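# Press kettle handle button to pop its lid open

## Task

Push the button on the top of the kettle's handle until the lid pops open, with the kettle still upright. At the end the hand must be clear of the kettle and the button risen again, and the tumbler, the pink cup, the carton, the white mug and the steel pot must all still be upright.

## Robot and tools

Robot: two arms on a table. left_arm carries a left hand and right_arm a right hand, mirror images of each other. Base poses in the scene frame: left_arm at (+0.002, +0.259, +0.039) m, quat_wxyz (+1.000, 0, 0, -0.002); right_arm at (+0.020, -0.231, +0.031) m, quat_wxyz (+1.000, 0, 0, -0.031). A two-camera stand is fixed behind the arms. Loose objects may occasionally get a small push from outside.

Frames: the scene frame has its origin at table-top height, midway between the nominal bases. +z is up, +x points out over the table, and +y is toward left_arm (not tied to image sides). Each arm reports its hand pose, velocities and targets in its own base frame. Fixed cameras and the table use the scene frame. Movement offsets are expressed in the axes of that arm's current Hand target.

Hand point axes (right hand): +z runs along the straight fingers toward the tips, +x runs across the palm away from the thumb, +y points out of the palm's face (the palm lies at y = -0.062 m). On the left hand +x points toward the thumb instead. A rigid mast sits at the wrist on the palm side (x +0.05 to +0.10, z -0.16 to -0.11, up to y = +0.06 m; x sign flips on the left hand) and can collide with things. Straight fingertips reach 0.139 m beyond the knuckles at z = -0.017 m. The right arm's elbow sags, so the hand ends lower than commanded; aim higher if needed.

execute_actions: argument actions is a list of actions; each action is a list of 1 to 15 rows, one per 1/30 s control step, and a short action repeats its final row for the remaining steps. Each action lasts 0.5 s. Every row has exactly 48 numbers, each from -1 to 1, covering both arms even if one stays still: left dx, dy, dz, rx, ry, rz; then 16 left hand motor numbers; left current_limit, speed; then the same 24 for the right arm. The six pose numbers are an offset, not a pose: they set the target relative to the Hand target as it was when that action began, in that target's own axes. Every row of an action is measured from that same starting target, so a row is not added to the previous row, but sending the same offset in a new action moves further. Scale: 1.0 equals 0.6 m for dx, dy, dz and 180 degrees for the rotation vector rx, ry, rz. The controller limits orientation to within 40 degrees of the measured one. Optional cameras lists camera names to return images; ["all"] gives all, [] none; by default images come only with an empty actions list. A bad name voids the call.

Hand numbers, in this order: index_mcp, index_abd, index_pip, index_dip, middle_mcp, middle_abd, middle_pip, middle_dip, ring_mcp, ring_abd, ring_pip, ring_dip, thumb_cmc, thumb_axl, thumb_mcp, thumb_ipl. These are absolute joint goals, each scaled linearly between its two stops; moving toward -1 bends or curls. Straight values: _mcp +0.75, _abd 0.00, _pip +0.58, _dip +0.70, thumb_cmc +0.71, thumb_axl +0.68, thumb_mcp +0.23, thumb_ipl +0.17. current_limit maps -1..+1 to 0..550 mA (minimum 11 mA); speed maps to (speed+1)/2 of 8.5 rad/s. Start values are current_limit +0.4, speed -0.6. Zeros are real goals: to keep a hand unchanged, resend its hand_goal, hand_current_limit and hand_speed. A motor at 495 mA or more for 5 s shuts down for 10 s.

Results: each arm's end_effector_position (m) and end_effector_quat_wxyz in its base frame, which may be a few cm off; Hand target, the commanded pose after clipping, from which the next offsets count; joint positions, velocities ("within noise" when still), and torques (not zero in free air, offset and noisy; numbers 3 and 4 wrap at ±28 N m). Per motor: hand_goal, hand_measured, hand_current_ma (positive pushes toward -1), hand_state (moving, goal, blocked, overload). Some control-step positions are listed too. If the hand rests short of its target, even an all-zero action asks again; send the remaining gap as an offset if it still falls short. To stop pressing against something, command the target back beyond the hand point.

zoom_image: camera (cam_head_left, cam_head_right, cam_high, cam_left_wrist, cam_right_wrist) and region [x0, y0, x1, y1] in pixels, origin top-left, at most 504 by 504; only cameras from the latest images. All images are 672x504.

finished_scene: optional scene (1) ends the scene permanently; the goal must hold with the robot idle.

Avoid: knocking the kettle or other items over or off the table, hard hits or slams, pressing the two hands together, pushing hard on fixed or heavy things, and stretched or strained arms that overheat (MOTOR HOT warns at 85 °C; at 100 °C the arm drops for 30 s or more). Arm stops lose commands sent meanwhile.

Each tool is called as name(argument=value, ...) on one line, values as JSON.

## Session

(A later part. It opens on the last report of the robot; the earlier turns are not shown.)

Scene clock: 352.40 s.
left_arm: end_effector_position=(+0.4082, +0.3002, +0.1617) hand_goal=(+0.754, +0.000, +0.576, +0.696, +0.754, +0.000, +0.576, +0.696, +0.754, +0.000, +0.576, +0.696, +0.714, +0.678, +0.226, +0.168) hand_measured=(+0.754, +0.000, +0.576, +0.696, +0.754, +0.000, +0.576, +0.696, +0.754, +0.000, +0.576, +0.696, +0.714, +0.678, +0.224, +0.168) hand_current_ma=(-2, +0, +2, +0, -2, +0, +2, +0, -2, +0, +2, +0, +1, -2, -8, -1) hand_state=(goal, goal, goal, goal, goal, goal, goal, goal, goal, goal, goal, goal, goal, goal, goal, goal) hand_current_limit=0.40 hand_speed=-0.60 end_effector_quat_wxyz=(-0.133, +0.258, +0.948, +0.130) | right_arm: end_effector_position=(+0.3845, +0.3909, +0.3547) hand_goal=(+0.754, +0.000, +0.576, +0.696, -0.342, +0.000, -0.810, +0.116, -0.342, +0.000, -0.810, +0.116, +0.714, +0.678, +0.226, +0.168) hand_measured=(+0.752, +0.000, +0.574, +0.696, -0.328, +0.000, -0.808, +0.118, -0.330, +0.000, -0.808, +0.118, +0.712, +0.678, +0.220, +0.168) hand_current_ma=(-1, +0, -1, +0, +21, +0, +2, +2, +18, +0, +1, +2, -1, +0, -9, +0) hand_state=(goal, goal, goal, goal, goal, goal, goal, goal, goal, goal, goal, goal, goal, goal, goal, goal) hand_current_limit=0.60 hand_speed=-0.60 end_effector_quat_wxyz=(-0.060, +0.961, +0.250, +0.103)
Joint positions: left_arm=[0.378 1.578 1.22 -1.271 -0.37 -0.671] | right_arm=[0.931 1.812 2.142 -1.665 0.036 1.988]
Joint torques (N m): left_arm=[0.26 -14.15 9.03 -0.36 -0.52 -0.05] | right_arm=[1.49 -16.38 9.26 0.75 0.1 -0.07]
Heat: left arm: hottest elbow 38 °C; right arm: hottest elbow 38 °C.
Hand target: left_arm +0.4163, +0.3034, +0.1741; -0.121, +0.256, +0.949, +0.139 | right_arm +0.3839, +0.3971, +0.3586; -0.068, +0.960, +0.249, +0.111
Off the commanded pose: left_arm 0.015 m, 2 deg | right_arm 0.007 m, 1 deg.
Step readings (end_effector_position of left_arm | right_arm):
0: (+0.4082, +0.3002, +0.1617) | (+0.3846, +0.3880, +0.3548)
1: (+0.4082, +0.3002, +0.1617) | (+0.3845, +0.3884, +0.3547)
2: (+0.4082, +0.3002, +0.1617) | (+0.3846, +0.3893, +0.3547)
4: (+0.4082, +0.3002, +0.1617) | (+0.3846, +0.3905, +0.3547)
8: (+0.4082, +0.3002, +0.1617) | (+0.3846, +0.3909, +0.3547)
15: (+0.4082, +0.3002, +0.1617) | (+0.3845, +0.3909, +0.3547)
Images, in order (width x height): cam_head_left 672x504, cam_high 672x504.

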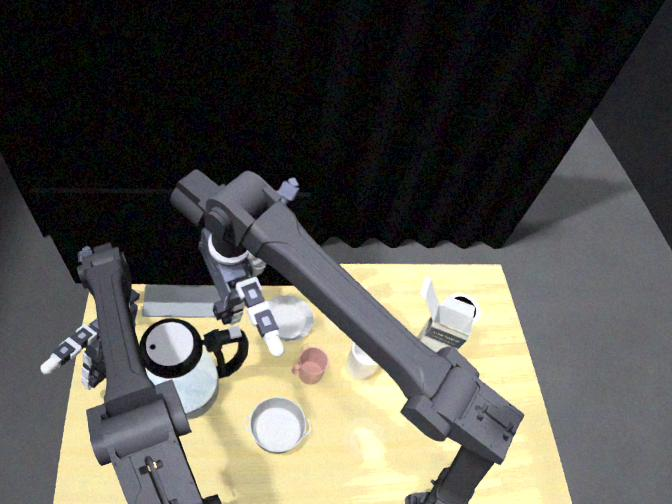

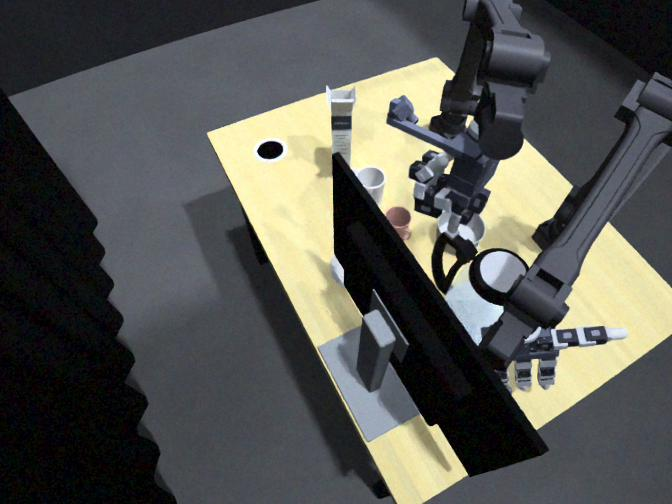

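execute_actions(actions=[[[0,0,0,0,0,0,0.754,0,0.576,0.696,0.754,0,0.576,0.696,0.754,0,0.576,0.696,0.714,0.678,0.226,0.168,0.4,-0.6,-0.0062,0.0019,0.0242,0,0,0,0.754,0,0.576,0.696,-0.342,0,-0.81,0.116,-0.342,0,-0.81,0.116,0.714,0.678,0.226,0.168,0.6,-0.6]]], cameras=["cam_head_left","cam_high"])

zoom_image(camera="cam_head_left", region=[200, 270, 280, 360])

zoom_image(camera="cam_high", region=[410, 180, 510, 280])

Scene clock: 387.77 s.
left_arm: end_effector_position=(+0.4082, +0.3002, +0.1617) hand_goal=(+0.754, +0.000, +0.576, +0.696, +0.754, +0.000, +0.576, +0.696, +0.754, +0.000, +0.576, +0.696, +0.714, +0.678, +0.226, +0.168) hand_measured=(+0.754, +0.000, +0.576, +0.696, +0.754, +0.000, +0.576, +0.696, +0.754, +0.000, +0.576, +0.696, +0.714, +0.678, +0.224, +0.168) hand_current_ma=(-2, +0, +2, +0, -2, +0, +2, +0, -2, +0, +2, +0, +1, -2, -8, -1) hand_state=(goal, goal, goal, goal, goal, goal, goal, goal, goal, goal, goal, goal, goal, goal, goal, goal) hand_current_limit=0.40 hand_speed=-0.60 end_effector_quat_wxyz=(-0.133, +0.258, +0.948, +0.130) | right_arm: end_effector_position=(+0.3858, +0.3926, +0.3381) hand_goal=(+0.754, +0.000, +0.576, +0.696, -0.342, +0.000, -0.810, +0.116, -0.342, +0.000, -0.810, +0.116, +0.714, +0.678, +0.226, +0.168) hand_measured=(+0.752, +0.000, +0.574, +0.696, -0.328, +0.000, -0.808, +0.118, -0.330, +0.000, -0.808, +0.118, +0.712, +0.678, +0.220, +0.168) hand_current_ma=(-1, +0, -1, +0, +21, +0, +2, +2, +18, +0, +1, +2, -1, +0, -9, +0) hand_state=(goal, goal, goal, goal, goal, goal, goal, goal, goal, goal, goal, goal, goal, goal, goal, goal) hand_current_limit=0.60 hand_speed=-0.60 end_effector_quat_wxyz=(-0.059, +0.961, +0.250, +0.102)
Joint positions: left_arm=[0.378 1.578 1.22 -1.271 -0.37 -0.671] | right_arm=[0.931 1.803 2.084 -1.617 0.036 1.988]
Joint torques (N m): left_arm=[0.26 -14.21 9.03 -0.36 -0.52 -0.05] | right_arm=[1.61 -17.2 8.85 0.73 0.11 -0.08]
Heat: left arm: hottest shoulder 38 °C; right arm: hottest elbow 37 °C.
Hand target: left_arm +0.4163, +0.3034, +0.1741; -0.121, +0.256, +0.949, +0.139 | right_arm +0.3839, +0.3971, +0.3435; -0.068, +0.960, +0.249, +0.111
Off the commanded pose: left_arm 0.015 m, 2 deg | right_arm 0.007 m, 1 deg.
Step readings (end_effector_position of left_arm | right_arm):
0: (+0.4082, +0.3002, +0.1617) | (+0.3845, +0.3909, +0.3547)
1: (+0.4082, +0.3002, +0.1617) | (+0.3850, +0.3915, +0.3524)
2: (+0.4082, +0.3002, +0.1617) | (+0.3856, +0.3924, +0.3504)
4: (+0.4082, +0.3002, +0.1617) | (+0.3857, +0.3926, +0.3445)
8: (+0.4082, +0.3002, +0.1617) | (+0.3854, +0.3921, +0.3381)
15: (+0.4082, +0.3002, +0.1617) | (+0.3858, +0.3926, +0.3381)
Images, in order (width x height): cam_head_left 672x504, cam_high 672x504.

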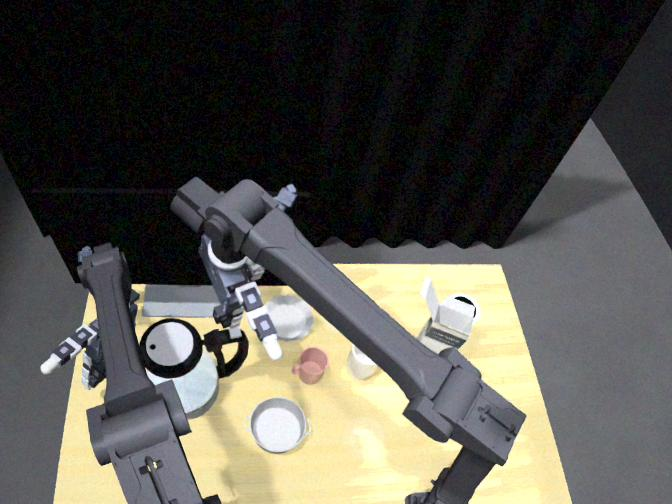

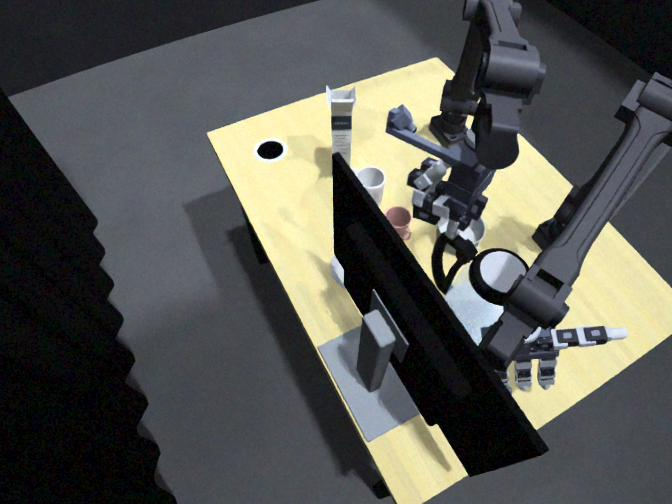

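Scaled by 5.600 from the camera's 672x504 image, which has a finer 960x720 frame.

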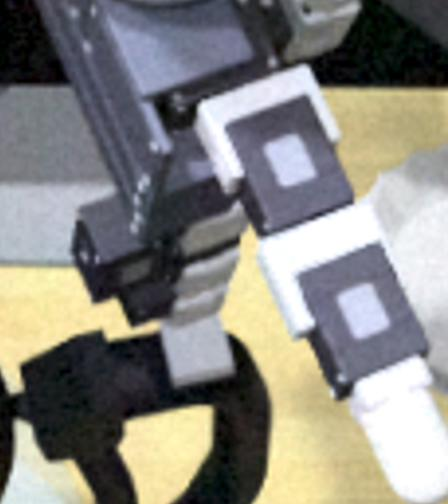

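Scaled by 5.040 from the camera's 672x504 image, which has a finer 960x720 frame.

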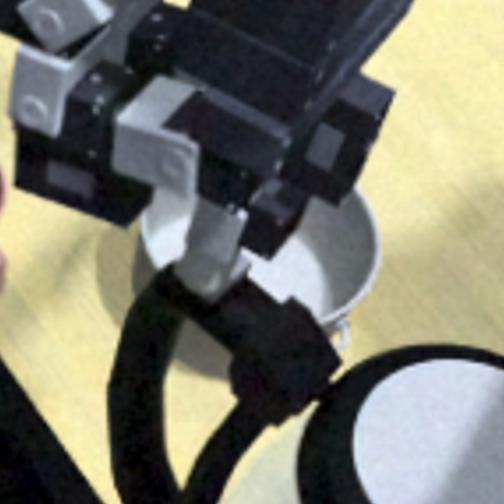

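zoom_image(camera="cam_head_left", region=[210, 300, 260, 350])

zoom_image(camera="cam_high", region=[430, 215, 470, 255])

Scaled by 10.080 from the camera's 672x504 image, which has a finer 960x720 frame.

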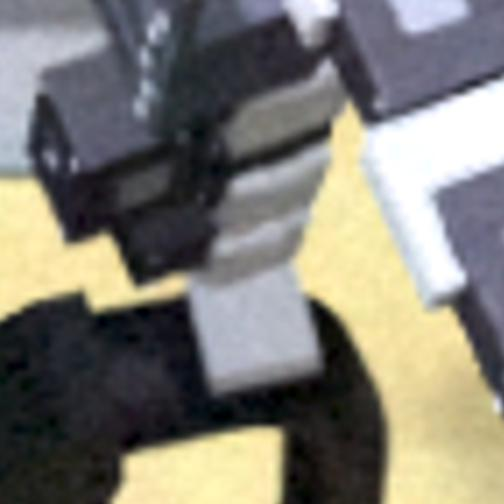

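Scaled by 12.600 from the camera's 672x504 image, which has a finer 960x720 frame.

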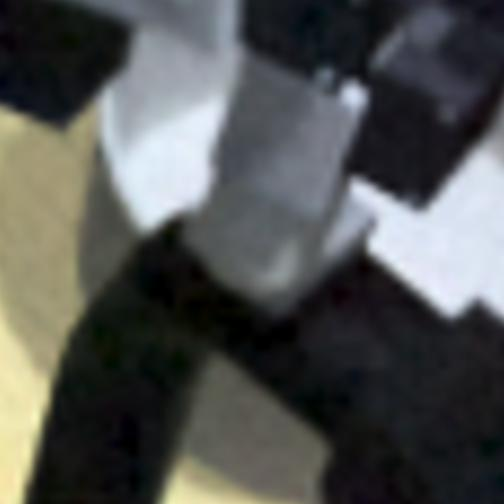

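execute_actions(actions=[[[0,0,0,0,0,0,0.754,0,0.576,0.696,0.754,0,0.576,0.696,0.754,0,0.576,0.696,0.714,0.678,0.226,0.168,0.4,-0.6,-0.0162,-0.0088,-0.0105,0,0,0,0.754,0,0.576,0.696,-0.342,0,-0.81,0.116,-0.342,0,-0.81,0.116,0.714,0.678,0.226,0.168,0.6,-0.6]]], cameras=["cam_head_left","cam_high","cam_head_right"])

zoom_image(camera="cam_head_left", region=[210, 290, 270, 350])

zoom_image(camera="cam_high", region=[425, 205, 475, 255])

Scene clock: 467.57 s.
left_arm: end_effector_position=(+0.4082, +0.3002, +0.1617) hand_goal=(+0.754, +0.000, +0.576, +0.696, +0.754, +0.000, +0.576, +0.696, +0.754, +0.000, +0.576, +0.696, +0.714, +0.678, +0.226, +0.168) hand_measured=(+0.754, +0.000, +0.576, +0.696, +0.754, +0.000, +0.576, +0.696, +0.754, +0.000, +0.576, +0.696, +0.714, +0.678, +0.224, +0.168) hand_current_ma=(-2, +0, +2, +0, -2, +0, +2, +0, -2, +0, +2, +0, +1, -2, -8, -1) hand_state=(goal, goal, goal, goal, goal, goal, goal, goal, goal, goal, goal, goal, goal, goal, goal, goal) hand_current_limit=0.40 hand_speed=-0.60 end_effector_quat_wxyz=(-0.133, +0.258, +0.948, +0.130) | right_arm: end_effector_position=(+0.3762, +0.3957, +0.3377) hand_goal=(+0.754, +0.000, +0.576, +0.696, -0.342, +0.000, -0.810, +0.116, -0.342, +0.000, -0.810, +0.116, +0.714, +0.678, +0.226, +0.168) hand_measured=(+0.750, -0.002, +0.574, +0.696, -0.328, +0.000, -0.808, +0.118, -0.330, +0.000, -0.808, +0.118, +0.712, +0.678, +0.220, +0.168) hand_current_ma=(-3, -1, -1, +0, +21, +0, +2, +2, +18, +0, +1, +2, -1, +0, -9, +0) hand_state=(goal, goal, goal, goal, goal, goal, goal, goal, goal, goal, goal, goal, goal, goal, goal, goal) hand_current_limit=0.60 hand_speed=-0.60 end_effector_quat_wxyz=(-0.058, +0.961, +0.251, +0.101)
Joint positions: left_arm=[0.378 1.578 1.22 -1.271 -0.37 -0.671] | right_arm=[0.948 1.795 2.071 -1.616 0.039 2.003]
Joint torques (N m): left_arm=[0.26 -14.21 9.03 -0.36 -0.52 -0.05] | right_arm=[1.44 -17.79 8.47 0.58 0.14 -0.07]
Heat: left arm: hottest elbow 39 °C; right arm: hottest elbow 36 °C.
Hand target: left_arm +0.4163, +0.3034, +0.1741; -0.121, +0.256, +0.949, +0.139 | right_arm +0.3720, +0.3959, +0.3477; -0.068, +0.960, +0.248, +0.111
Off the commanded pose: left_arm 0.015 m, 2 deg | right_arm 0.011 m, 2 deg.
Step readings (end_effector_position of left_arm | right_arm):
0: (+0.4082, +0.3002, +0.1617) | (+0.3858, +0.3926, +0.3381)
1: (+0.4082, +0.3002, +0.1617) | (+0.3850, +0.3927, +0.3380)
2: (+0.4082, +0.3002, +0.1617) | (+0.3840, +0.3923, +0.3376)
4: (+0.4082, +0.3002, +0.1617) | (+0.3820, +0.3925, +0.3377)
8: (+0.4082, +0.3002, +0.1617) | (+0.3775, +0.3949, +0.3380)
15: (+0.4082, +0.3002, +0.1617) | (+0.3762, +0.3957, +0.3377)
Images, in order (width x height): cam_head_left 672x504, cam_head_right 672x504, cam_high 672x504.

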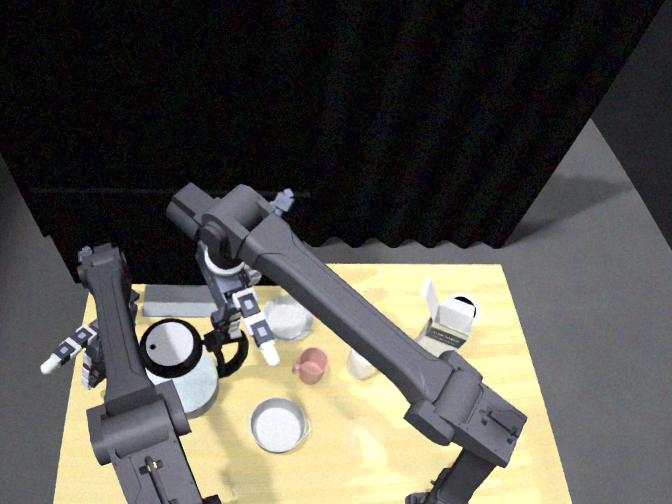

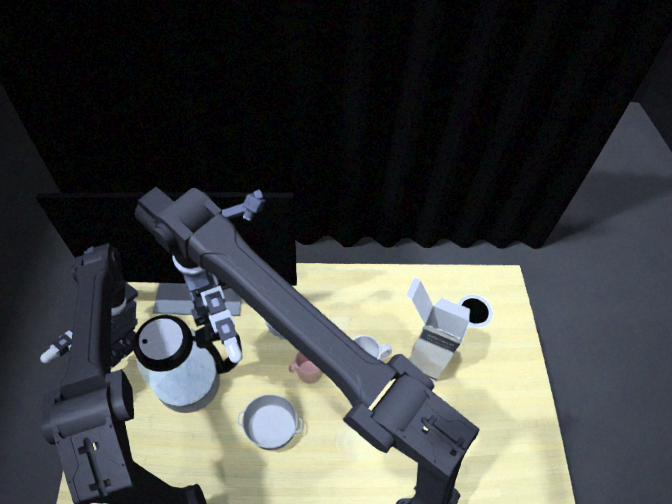

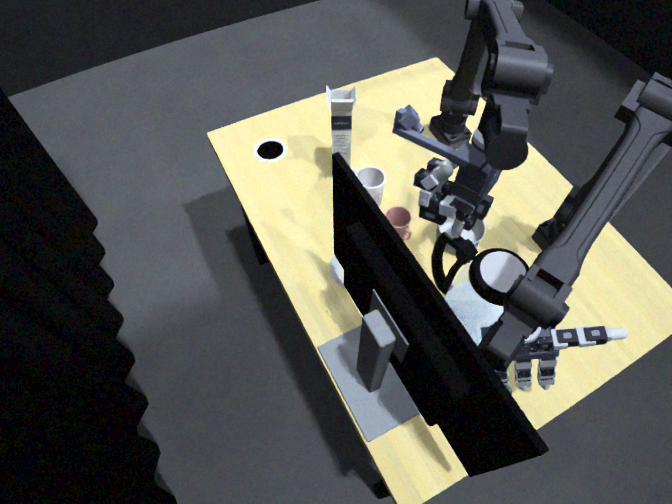

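Scaled by 8.400 from the camera's 672x504 image, which has a finer 960x720 frame.

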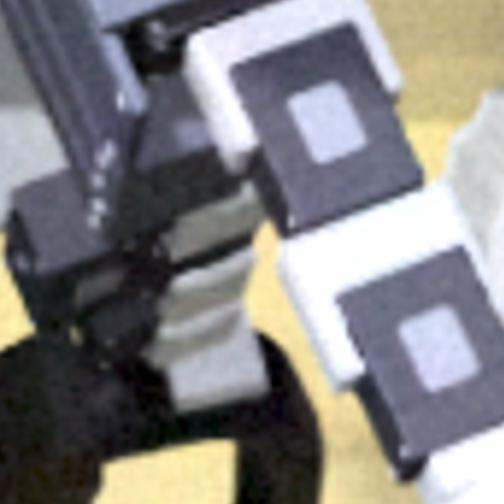

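Scaled by 10.080 from the camera's 672x504 image, which has a finer 960x720 frame.

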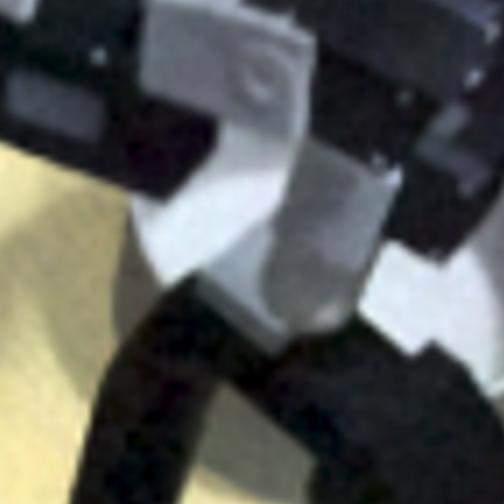

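zoom_image(camera="cam_head_left", region=[220, 305, 255, 345])

zoom_image(camera="cam_high", region=[435, 215, 475, 250])

zoom_image(camera="cam_head_right", region=[190, 290, 250, 350])

Scaled by 12.600 from the camera's 672x504 image, which has a finer 960x720 frame.

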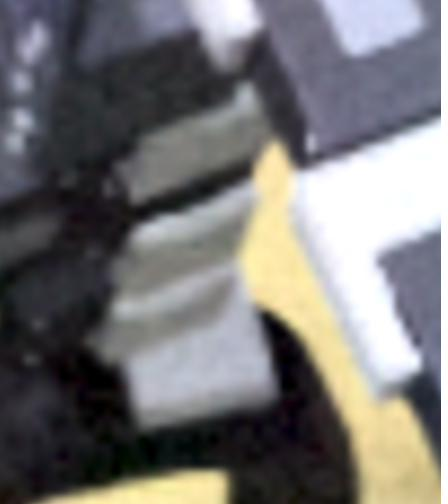

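Scaled by 12.600 from the camera's 672x504 image, which has a finer 960x720 frame.

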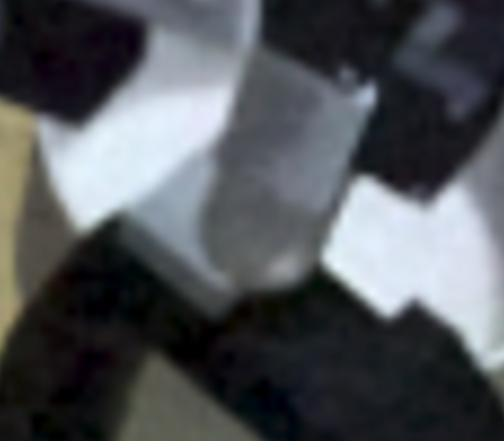

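Scaled by 8.400 from the camera's 672x504 image, which has a finer 960x720 frame.

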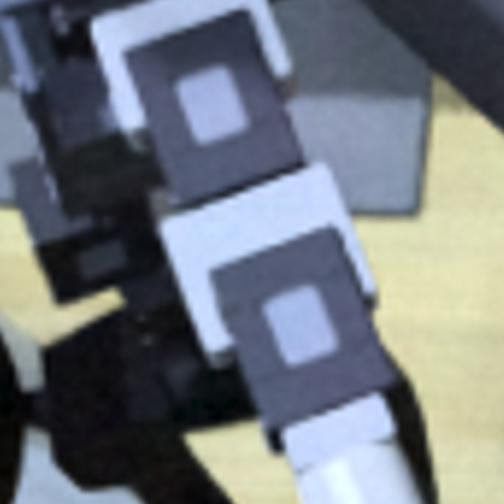

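execute_actions(actions=[[[0,0,0,0,0,0,0.754,0,0.576,0.696,0.754,0,0.576,0.696,0.754,0,0.576,0.696,0.714,0.678,0.226,0.168,0.4,-0.6,-0.009,0.0041,0.0166,0,0,0,0.754,0,0.576,0.696,-0.342,0,-0.81,0.116,-0.342,0,-0.81,0.116,0.714,0.678,0.226,0.168,0.6,-0.6]]], cameras=["cam_head_left","cam_high"])

zoom_image(camera="cam_head_left", region=[130, 290, 270, 410])

zoom_image(camera="cam_high", region=[430, 210, 480, 260])

Scene clock: 532.10 s.
left_arm: end_effector_position=(+0.4082, +0.3002, +0.1617) hand_goal=(+0.754, +0.000, +0.576, +0.696, +0.754, +0.000, +0.576, +0.696, +0.754, +0.000, +0.576, +0.696, +0.714, +0.678, +0.226, +0.168) hand_measured=(+0.754, +0.000, +0.576, +0.696, +0.754, +0.000, +0.576, +0.696, +0.754, +0.000, +0.576, +0.696, +0.714, +0.678, +0.224, +0.168) hand_current_ma=(-2, +0, +2, +0, -2, +0, +2, +0, -2, +0, +2, +0, +1, -2, -8, -1) hand_state=(goal, goal, goal, goal, goal, goal, goal, goal, goal, goal, goal, goal, goal, goal, goal, goal) hand_current_limit=0.40 hand_speed=-0.60 end_effector_quat_wxyz=(-0.133, +0.258, +0.948, +0.130) | right_arm: end_effector_position=(+0.3717, +0.3897, +0.3356) hand_goal=(+0.754, +0.000, +0.576, +0.696, -0.342, +0.000, -0.810, +0.116, -0.342, +0.000, -0.810, +0.116, +0.714, +0.678, +0.226, +0.168) hand_measured=(+0.752, +0.000, +0.576, +0.696, -0.328, +0.000, -0.808, +0.118, -0.330, +0.000, -0.808, +0.118, +0.712, +0.678, +0.220, +0.168) hand_current_ma=(-1, +0, -1, +0, +20, +0, +2, +2, +18, +0, +1, +2, -1, +0, -9, +0) hand_state=(goal, goal, goal, goal, goal, goal, goal, goal, goal, goal, goal, goal, goal, goal, goal, goal) hand_current_limit=0.60 hand_speed=-0.60 end_effector_quat_wxyz=(-0.062, +0.960, +0.250, +0.105)
Joint positions: left_arm=[0.378 1.578 1.22 -1.271 -0.37 -0.671] | right_arm=[0.948 1.76 2.017 -1.586 0.039 2.004]
Joint torques (N m): left_arm=[0.26 -14.15 9.03 -0.36 -0.52 -0.05] | right_arm=[1.38 -16.09 8.25 0.88 0.14 -0.09]
Heat: left arm: hottest elbow 40 °C; right arm: hottest elbow 37 °C.
Hand target: left_arm +0.4163, +0.3034, +0.1741; -0.121, +0.256, +0.949, +0.139 | right_arm +0.3703, +0.3932, +0.3364; -0.068, +0.960, +0.248, +0.111
Off the commanded pose: left_arm 0.015 m, 2 deg | right_arm 0.004 m, 1 deg.
Step readings (end_effector_position of left_arm | right_arm):
0: (+0.4082, +0.3002, +0.1617) | (+0.3762, +0.3957, +0.3377)
1: (+0.4082, +0.3002, +0.1617) | (+0.3761, +0.3957, +0.3357)
2: (+0.4082, +0.3002, +0.1617) | (+0.3753, +0.3947, +0.3352)
4: (+0.4082, +0.3002, +0.1617) | (+0.3734, +0.3920, +0.3360)
8: (+0.4082, +0.3002, +0.1617) | (+0.3717, +0.3896, +0.3356)
15: (+0.4082, +0.3002, +0.1617) | (+0.3717, +0.3897, +0.3356)
Images, in order (width x height): cam_head_left 672x504, cam_high 672x504.

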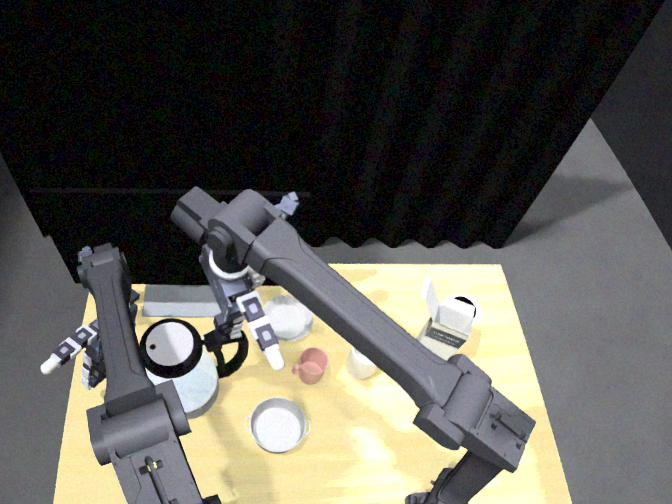

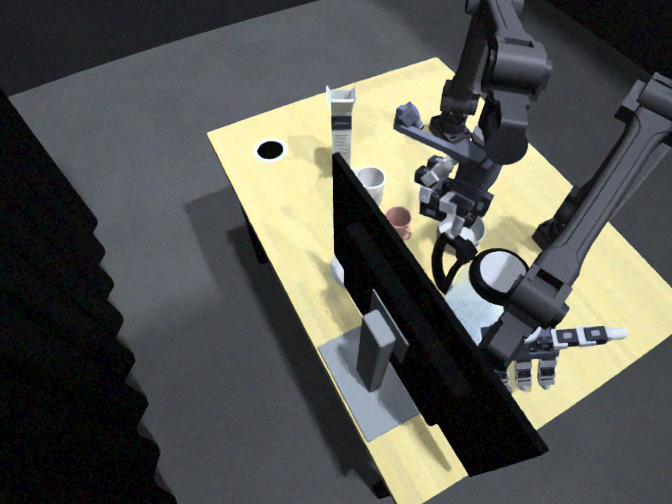

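Scaled by 3.600 from the camera's 672x504 image, which has a finer 960x720 frame.

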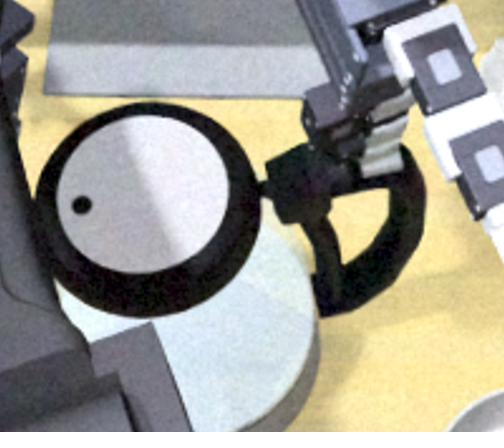

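Scaled by 10.080 from the camera's 672x504 image, which has a finer 960x720 frame.

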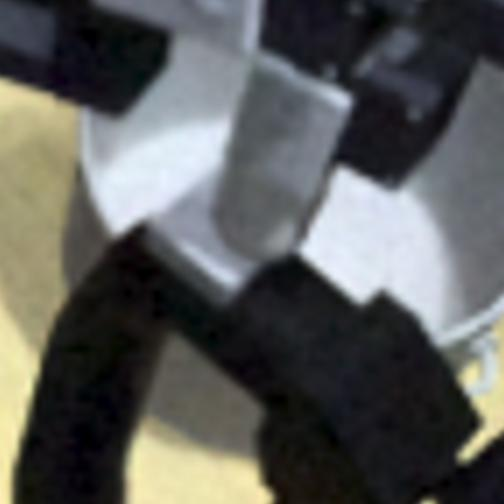

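execute_actions(actions=[[[0,0,0,0,0,0,0.754,0,0.576,0.696,0.754,0,0.576,0.696,0.754,0,0.576,0.696,0.714,0.678,0.226,0.168,0.4,-0.6,-0.0041,0.0013,0.0161,0,0,0,0.754,0,0.576,0.696,-0.342,0,-0.81,0.116,-0.342,0,-0.81,0.116,0.714,0.678,0.226,0.168,0.7,-0.6]]], cameras=["cam_head_left","cam_high"])

zoom_image(camera="cam_head_left", region=[210, 300, 260, 350])

zoom_image(camera="cam_high", region=[430, 210, 480, 260])

Scene clock: 546.27 s.
left_arm: end_effector_position=(+0.4082, +0.3002, +0.1617) hand_goal=(+0.754, +0.000, +0.576, +0.696, +0.754, +0.000, +0.576, +0.696, +0.754, +0.000, +0.576, +0.696, +0.714, +0.678, +0.226, +0.168) hand_measured=(+0.754, +0.000, +0.576, +0.696, +0.754, +0.000, +0.576, +0.696, +0.754, +0.000, +0.576, +0.696, +0.714, +0.678, +0.224, +0.168) hand_current_ma=(-2, +0, +2, +0, -2, +0, +2, +0, -2, +0, +2, +0, +1, -2, -8, -1) hand_state=(goal, goal, goal, goal, goal, goal, goal, goal, goal, goal, goal, goal, goal, goal, goal, goal) hand_current_limit=0.40 hand_speed=-0.60 end_effector_quat_wxyz=(-0.133, +0.258, +0.948, +0.130) | right_arm: end_effector_position=(+0.3708, +0.3885, +0.3339) hand_goal=(+0.754, +0.000, +0.576, +0.696, -0.342, +0.000, -0.810, +0.116, -0.342, +0.000, -0.810, +0.116, +0.714, +0.678, +0.226, +0.168) hand_measured=(+0.752, +0.000, +0.574, +0.696, -0.328, +0.000, -0.808, +0.118, -0.330, +0.000, -0.808, +0.118, +0.712, +0.678, +0.220, +0.168) hand_current_ma=(-2, +0, -1, +0, +20, +0, +2, +2, +18, +0, +1, +2, -1, +0, -9, +0) hand_state=(goal, goal, goal, goal, goal, goal, goal, goal, goal, goal, goal, goal, goal, goal, goal, goal) hand_current_limit=0.70 hand_speed=-0.60 end_effector_quat_wxyz=(-0.068, +0.959, +0.250, +0.111)
Joint positions: left_arm=[0.378 1.578 1.22 -1.271 -0.37 -0.671] | right_arm=[0.948 1.742 1.988 -1.558 0.038 2.004]
Joint torques (N m): left_arm=[0.26 -14.15 9.03 -0.36 -0.52 -0.05] | right_arm=[1.32 -15.09 7.72 0.99 0.16 -0.09]
Heat: left arm: hottest elbow 40 °C; right arm: hottest elbow 36 °C.
Hand target: left_arm +0.4163, +0.3034, +0.1741; -0.121, +0.256, +0.949, +0.139 | right_arm +0.3704, +0.3932, +0.3265; -0.068, +0.960, +0.248, +0.111
Off the commanded pose: left_arm 0.015 m, 2 deg | right_arm 0.009 m, 0 deg.
Step readings (end_effector_position of left_arm | right_arm):
0: (+0.4082, +0.3002, +0.1617) | (+0.3717, +0.3897, +0.3356)
1: (+0.4082, +0.3002, +0.1617) | (+0.3719, +0.3899, +0.3342)
2: (+0.4082, +0.3002, +0.1617) | (+0.3715, +0.3896, +0.3340)
4: (+0.4082, +0.3002, +0.1617) | (+0.3709, +0.3887, +0.3343)
8: (+0.4082, +0.3002, +0.1617) | (+0.3708, +0.3885, +0.3339)
15: (+0.4082, +0.3002, +0.1617) | (+0.3708, +0.3885, +0.3339)
Images, in order (width x height): cam_head_left 672x504, cam_high 672x504.

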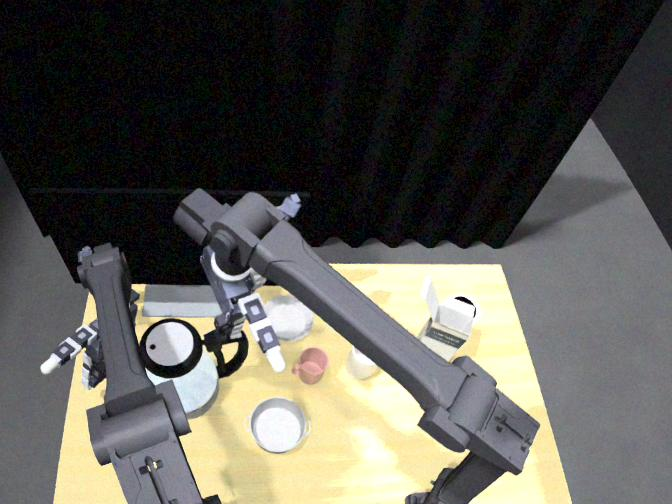

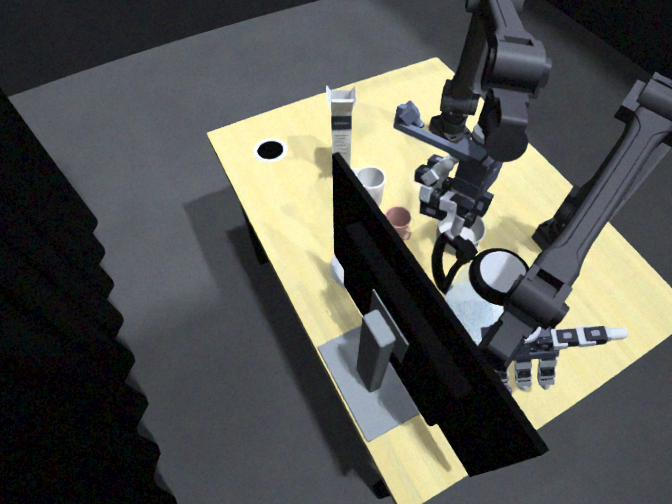

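Scaled by 10.080 from the camera's 672x504 image, which has a finer 960x720 frame.

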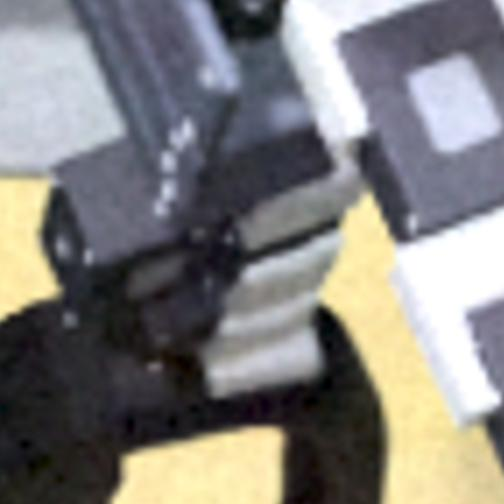

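Scaled by 10.080 from the camera's 672x504 image, which has a finer 960x720 frame.

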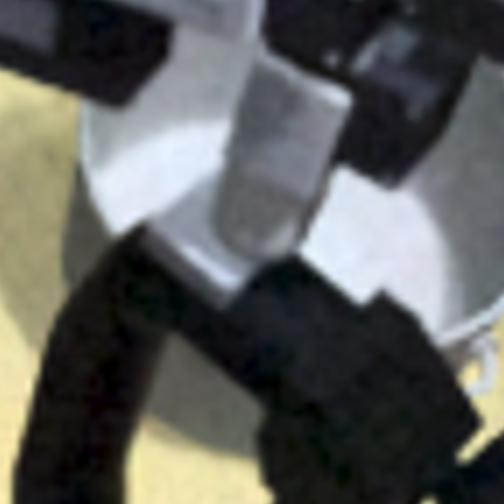

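execute_actions(actions=[[[0,0,0,0,0,0,0.754,0,0.576,0.696,0.754,0,0.576,0.696,0.754,0,0.576,0.696,0.714,0.678,0.226,0.168,0.4,-0.6,-0.0041,0.0013,0.0161,0,0,0,0.754,0,0.576,0.696,-0.342,0,-0.81,0.116,-0.342,0,-0.81,0.116,0.714,0.678,0.226,0.168,0.7,-0.6]]], cameras=["cam_head_left","cam_high"])

zoom_image(camera="cam_head_left", region=[130, 290, 270, 410])

zoom_image(camera="cam_high", region=[430, 210, 480, 260])

Scene clock: 561.00 s.
left_arm: end_effector_position=(+0.4082, +0.3002, +0.1617) hand_goal=(+0.754, +0.000, +0.576, +0.696, +0.754, +0.000, +0.576, +0.696, +0.754, +0.000, +0.576, +0.696, +0.714, +0.678, +0.226, +0.168) hand_measured=(+0.754, +0.000, +0.576, +0.696, +0.754, +0.000, +0.576, +0.696, +0.754, +0.000, +0.576, +0.696, +0.714, +0.678, +0.224, +0.168) hand_current_ma=(-2, +0, +2, +0, -2, +0, +2, +0, -2, +0, +2, +0, +1, -2, -8, -1) hand_state=(goal, goal, goal, goal, goal, goal, goal, goal, goal, goal, goal, goal, goal, goal, goal, goal) hand_current_limit=0.40 hand_speed=-0.60 end_effector_quat_wxyz=(-0.133, +0.258, +0.948, +0.130) | right_arm: end_effector_position=(+0.3698, +0.3871, +0.3318) hand_goal=(+0.754, +0.000, +0.576, +0.696, -0.342, +0.000, -0.810, +0.116, -0.342, +0.000, -0.810, +0.116, +0.714, +0.678, +0.226, +0.168) hand_measured=(+0.750, +0.000, +0.574, +0.696, -0.328, +0.000, -0.808, +0.118, -0.330, +0.000, -0.808, +0.118, +0.712, +0.678, +0.220, +0.168) hand_current_ma=(-3, +0, -2, +0, +20, +0, +2, +2, +18, +0, +1, +2, -1, +0, -9, +0) hand_state=(goal, goal, goal, goal, goal, goal, goal, goal, goal, goal, goal, goal, goal, goal, goal, goal) hand_current_limit=0.70 hand_speed=-0.60 end_effector_quat_wxyz=(-0.072, +0.958, +0.250, +0.117)
Joint positions: left_arm=[0.378 1.578 1.22 -1.271 -0.37 -0.671] | right_arm=[0.948 1.723 1.956 -1.53 0.038 2.004]
Joint torques (N m): left_arm=[0.26 -14.15 9.03 -0.36 -0.52 -0.05] | right_arm=[1.38 -13.74 7.32 1.09 0.18 -0.09]
Heat: left arm: hottest elbow 40 °C; right arm: hottest elbow 36 °C.
Hand target: left_arm +0.4163, +0.3034, +0.1741; -0.121, +0.256, +0.949, +0.139 | right_arm +0.3704, +0.3931, +0.3165; -0.068, +0.960, +0.248, +0.111
Off the commanded pose: left_arm 0.015 m, 2 deg | right_arm 0.016 m, 1 deg.
Step readings (end_effector_position of left_arm | right_arm):
0: (+0.4082, +0.3002, +0.1617) | (+0.3708, +0.3885, +0.3339)
1: (+0.4082, +0.3002, +0.1617) | (+0.3709, +0.3887, +0.3327)
2: (+0.4082, +0.3002, +0.1617) | (+0.3706, +0.3883, +0.3320)
4: (+0.4082, +0.3002, +0.1617) | (+0.3699, +0.3873, +0.3321)
8: (+0.4082, +0.3002, +0.1617) | (+0.3698, +0.3871, +0.3318)
15: (+0.4082, +0.3002, +0.1617) | (+0.3698, +0.3871, +0.3318)
Images, in order (width x height): cam_head_left 672x504, cam_high 672x504.

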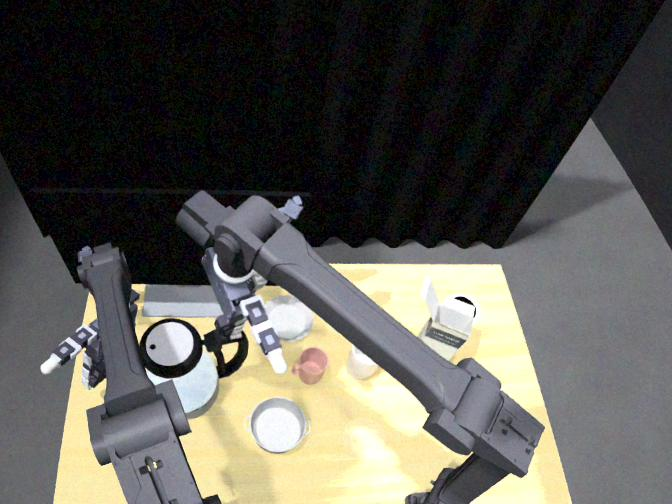

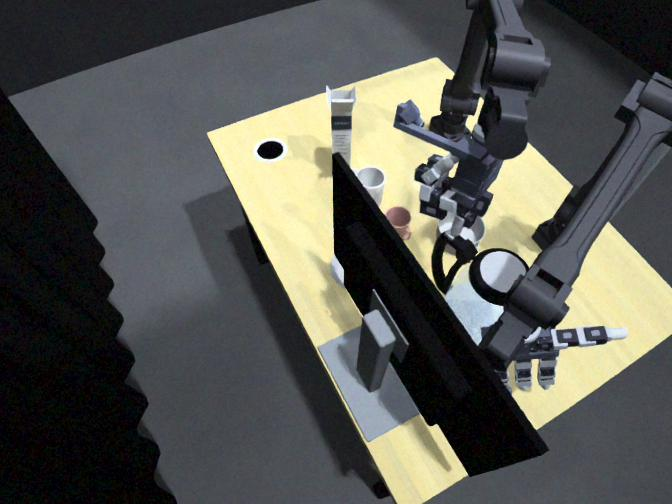

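Scaled by 3.600 from the camera's 672x504 image, which has a finer 960x720 frame.

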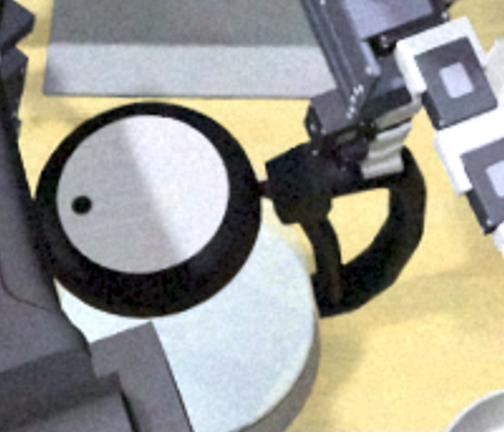

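Scaled by 10.080 from the camera's 672x504 image, which has a finer 960x720 frame.

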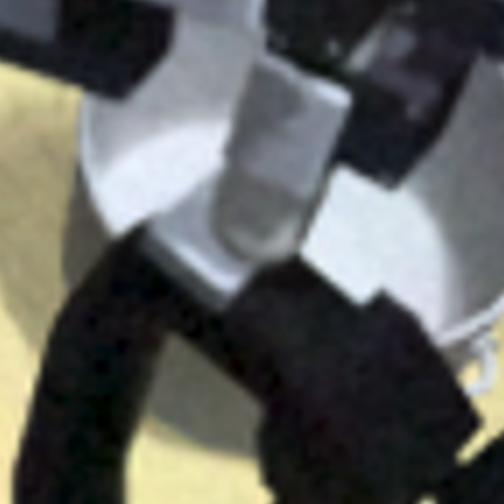

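execute_actions(actions=[[[0,0,0,0,0,0,0.754,0,0.576,0.696,0.754,0,0.576,0.696,0.754,0,0.576,0.696,0.714,0.678,0.226,0.168,0.4,-0.6,-0.0062,0.0019,0.0242,0,0,0,0.754,0,0.576,0.696,-0.342,0,-0.81,0.116,-0.342,0,-0.81,0.116,0.714,0.678,0.226,0.168,0.75,-0.6]]], cameras=["cam_head_left","cam_high"])

zoom_image(camera="cam_high", region=[430, 210, 480, 260])

Scene clock: 578.27 s.
left_arm: end_effector_position=(+0.4082, +0.3002, +0.1617) hand_goal=(+0.754, +0.000, +0.576, +0.696, +0.754, +0.000, +0.576, +0.696, +0.754, +0.000, +0.576, +0.696, +0.714, +0.678, +0.226, +0.168) hand_measured=(+0.754, +0.000, +0.576, +0.696, +0.754, +0.000, +0.576, +0.696, +0.754, +0.000, +0.576, +0.696, +0.714, +0.678, +0.224, +0.168) hand_current_ma=(-2, +0, +2, +0, -2, +0, +2, +0, -2, +0, +2, +0, +1, -2, -8, -1) hand_state=(goal, goal, goal, goal, goal, goal, goal, goal, goal, goal, goal, goal, goal, goal, goal, goal) hand_current_limit=0.40 hand_speed=-0.60 end_effector_quat_wxyz=(-0.133, +0.258, +0.948, +0.130) | right_arm: end_effector_position=(+0.3682, +0.3856, +0.3272) hand_goal=(+0.754, +0.000, +0.576, +0.696, -0.342, +0.000, -0.810, +0.116, -0.342, +0.000, -0.810, +0.116, +0.714, +0.678, +0.226, +0.168) hand_measured=(+0.750, +0.000, +0.572, +0.694, -0.328, +0.000, -0.808, +0.118, -0.330, +0.000, -0.808, +0.118, +0.712, +0.678, +0.220, +0.168) hand_current_ma=(-4, +0, -3, -2, +20, +0, +2, +2, +18, +0, +1, +2, -1, +0, -8, +0) hand_state=(goal, goal, goal, goal, goal, goal, goal, goal, goal, goal, goal, goal, goal, goal, goal, goal) hand_current_limit=0.75 hand_speed=-0.60 end_effector_quat_wxyz=(-0.079, +0.957, +0.249, +0.125)
Joint positions: left_arm=[0.378 1.578 1.22 -1.271 -0.37 -0.671] | right_arm=[0.949 1.698 1.911 -1.489 0.038 2.005]
Joint torques (N m): left_arm=[0.26 -14.21 9.03 -0.36 -0.52 -0.05] | right_arm=[1.44 -12.04 6.93 1.18 0.19 -0.1]
Heat: left arm: hottest elbow 40 °C; right arm: hottest elbow 35 °C.
Hand target: left_arm +0.4163, +0.3034, +0.1741; -0.121, +0.256, +0.949, +0.139 | right_arm +0.3703, +0.3933, +0.3015; -0.068, +0.960, +0.249, +0.111
Off the commanded pose: left_arm 0.015 m, 2 deg | right_arm 0.027 m, 2 deg.
Step readings (end_effector_position of left_arm | right_arm):
0: (+0.4082, +0.3002, +0.1617) | (+0.3698, +0.3871, +0.3318)
1: (+0.4082, +0.3002, +0.1617) | (+0.3699, +0.3873, +0.3300)
2: (+0.4082, +0.3002, +0.1617) | (+0.3696, +0.3869, +0.3282)
4: (+0.4082, +0.3002, +0.1617) | (+0.3688, +0.3856, +0.3276)
8: (+0.4082, +0.3002, +0.1617) | (+0.3682, +0.3852, +0.3272)
15: (+0.4082, +0.3002, +0.1617) | (+0.3682, +0.3856, +0.3272)
Images, in order (width x height): cam_head_left 672x504, cam_high 672x504.

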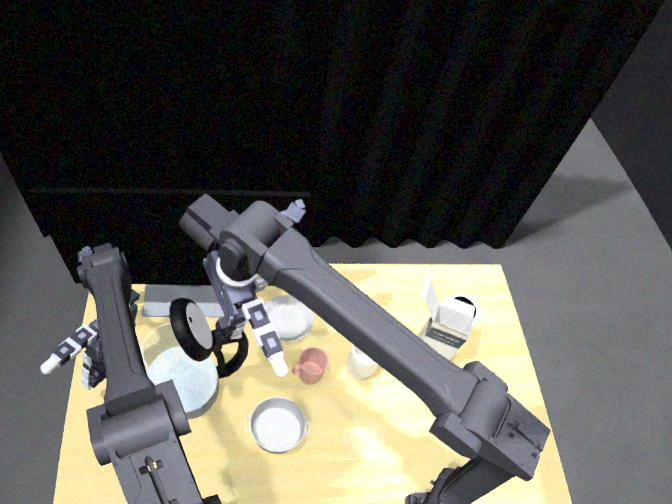

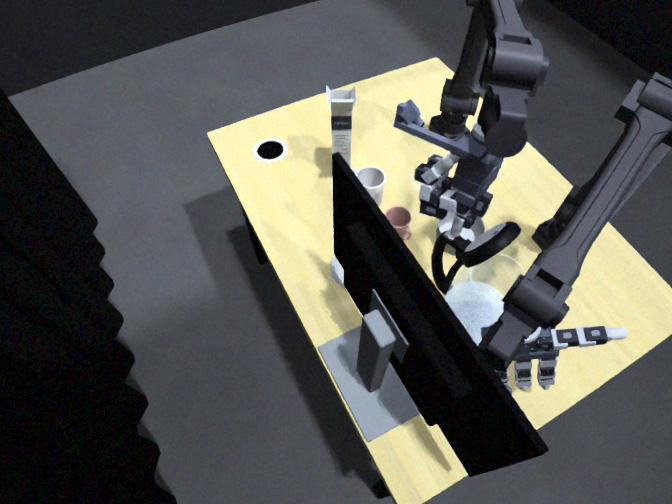

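Scaled by 10.080 from the camera's 672x504 image, which has a finer 960x720 frame.

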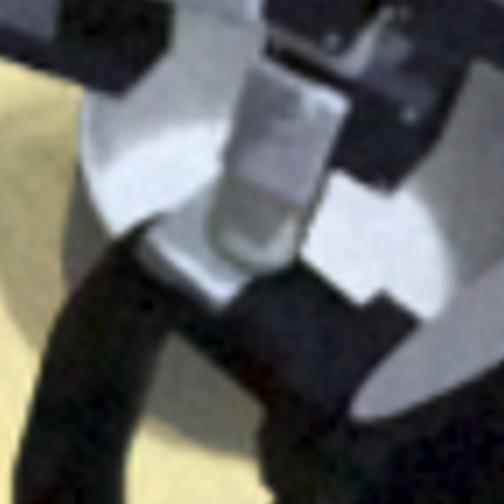

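execute_actions(actions=[[[0,0,0,0,0,0,0.754,0,0.576,0.696,0.754,0,0.576,0.696,0.754,0,0.576,0.696,0.714,0.678,0.226,0.168,0.4,-0.6,0.0115,-0.0035,-0.0451,0,0,0,0.754,0,0.576,0.696,-0.342,0,-0.81,0.116,-0.342,0,-0.81,0.116,0.714,0.678,0.226,0.168,0.6,-0.6]],[[0,0,0,0,0,0,0.754,0,0.576,0.696,0.754,0,0.576,0.696,0.754,0,0.576,0.696,0.714,0.678,0.226,0.168,0.4,-0.6,0.0067,0.0102,-0.0595,0,0,0,0.754,0,0.576,0.696,-0.342,0,-0.81,0.116,-0.342,0,-0.81,0.116,0.714,0.678,0.226,0.168,0.4,-0.6]]], cameras=["cam_head_left","cam_head_right","cam_high"])

Scene clock: 591.77 s.
left_arm: end_effector_position=(+0.4082, +0.3002, +0.1617) hand_goal=(+0.754, +0.000, +0.576, +0.696, +0.754, +0.000, +0.576, +0.696, +0.754, +0.000, +0.576, +0.696, +0.714, +0.678, +0.226, +0.168) hand_measured=(+0.754, +0.000, +0.576, +0.696, +0.754, +0.000, +0.576, +0.696, +0.754, +0.000, +0.576, +0.696, +0.714, +0.678, +0.224, +0.168) hand_current_ma=(-2, +0, +2, +0, -2, +0, +2, +0, -2, +0, +2, +0, +1, -2, -8, -1) hand_state=(goal, goal, goal, goal, goal, goal, goal, goal, goal, goal, goal, goal, goal, goal, goal, goal) hand_current_limit=0.40 hand_speed=-0.60 end_effector_quat_wxyz=(-0.133, +0.258, +0.948, +0.130) | right_arm: end_effector_position=(+0.3631, +0.3783, +0.3533) hand_goal=(+0.754, +0.000, +0.576, +0.696, -0.342, +0.000, -0.810, +0.116, -0.342, +0.000, -0.810, +0.116, +0.714, +0.678, +0.226, +0.168) hand_measured=(+0.754, -0.002, +0.578, +0.696, -0.328, +0.000, -0.808, +0.118, -0.330, +0.000, -0.808, +0.118, +0.712, +0.678, +0.220, +0.168) hand_current_ma=(+0, -1, +1, +0, +20, +0, +2, +2, +18, +0, +1, +2, -1, +0, -9, +0) hand_state=(goal, goal, goal, goal, goal, goal, goal, goal, goal, goal, goal, goal, goal, goal, goal, goal) hand_current_limit=0.40 hand_speed=-0.60 end_effector_quat_wxyz=(-0.060, +0.961, +0.250, +0.102)
Joint positions: left_arm=[0.378 1.578 1.22 -1.271 -0.37 -0.671] | right_arm=[0.949 1.738 2.036 -1.634 0.038 2.005]
Joint torques (N m): left_arm=[0.26 -14.15 9.03 -0.36 -0.52 -0.05] | right_arm=[0.44 -13.74 12.36 -0.13 0.09 -0.2]
Heat: left arm: hottest elbow 40 °C; right arm: hottest elbow 34 °C.
Hand target: left_arm +0.4163, +0.3034, +0.1741; -0.121, +0.256, +0.949, +0.139 | right_arm +0.3703, +0.3830, +0.3646; -0.068, +0.960, +0.249, +0.111
Off the commanded pose: left_arm 0.015 m, 2 deg | right_arm 0.014 m, 1 deg.
Step readings (end_effector_position of left_arm | right_arm):
0: (+0.4082, +0.3002, +0.1617) | (+0.3682, +0.3856, +0.3272)
1: (+0.4082, +0.3002, +0.1617) | (+0.3677, +0.3848, +0.3293)
2: (+0.4082, +0.3002, +0.1617) | (+0.3675, +0.3844, +0.3303)
4: (+0.4082, +0.3002, +0.1617) | (+0.3677, +0.3846, +0.3331)
8: (+0.4082, +0.3002, +0.1617) | (+0.3677, +0.3846, +0.3338)
15: (+0.4082, +0.3002, +0.1617) | (+0.3678, +0.3848, +0.3327)
16: (+0.4082, +0.3002, +0.1617) | (+0.3667, +0.3832, +0.3356)
17: (+0.4082, +0.3002, +0.1617) | (+0.3657, +0.3819, +0.3388)
19: (+0.4082, +0.3002, +0.1617) | (+0.3642, +0.3798, +0.3460)
23: (+0.4082, +0.3002, +0.1617) | (+0.3631, +0.3783, +0.3543)
30: (+0.4082, +0.3002, +0.1617) | (+0.3628, +0.3779, +0.3543)
Images, in order (width x height): cam_head_left 672x504, cam_head_right 672x504, cam_high 672x504.

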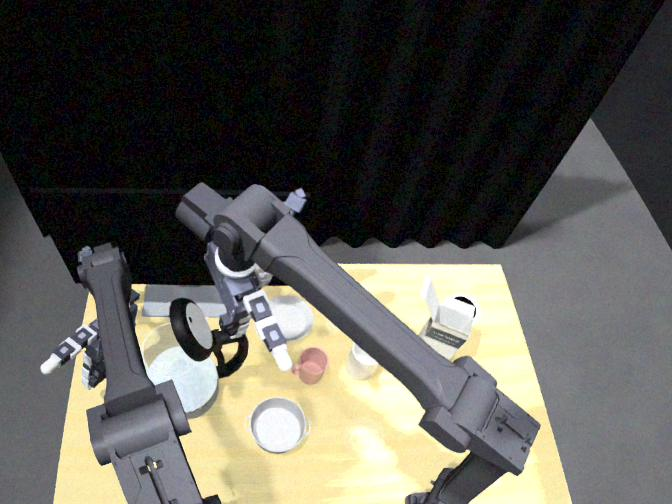

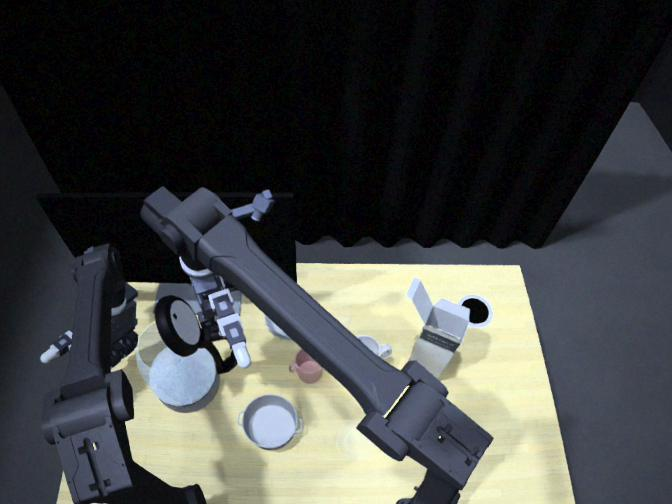

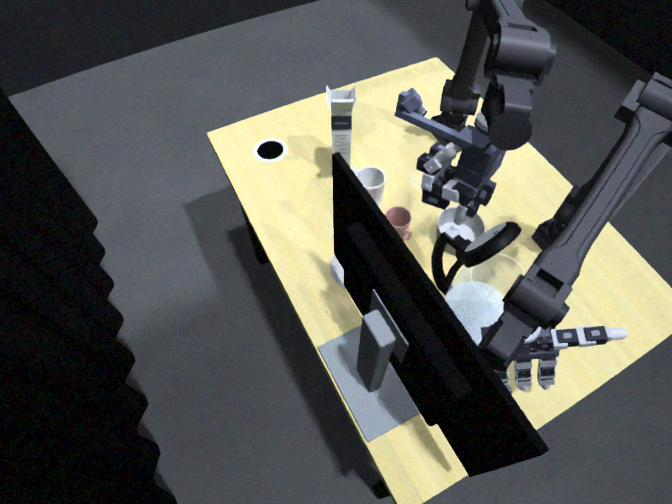

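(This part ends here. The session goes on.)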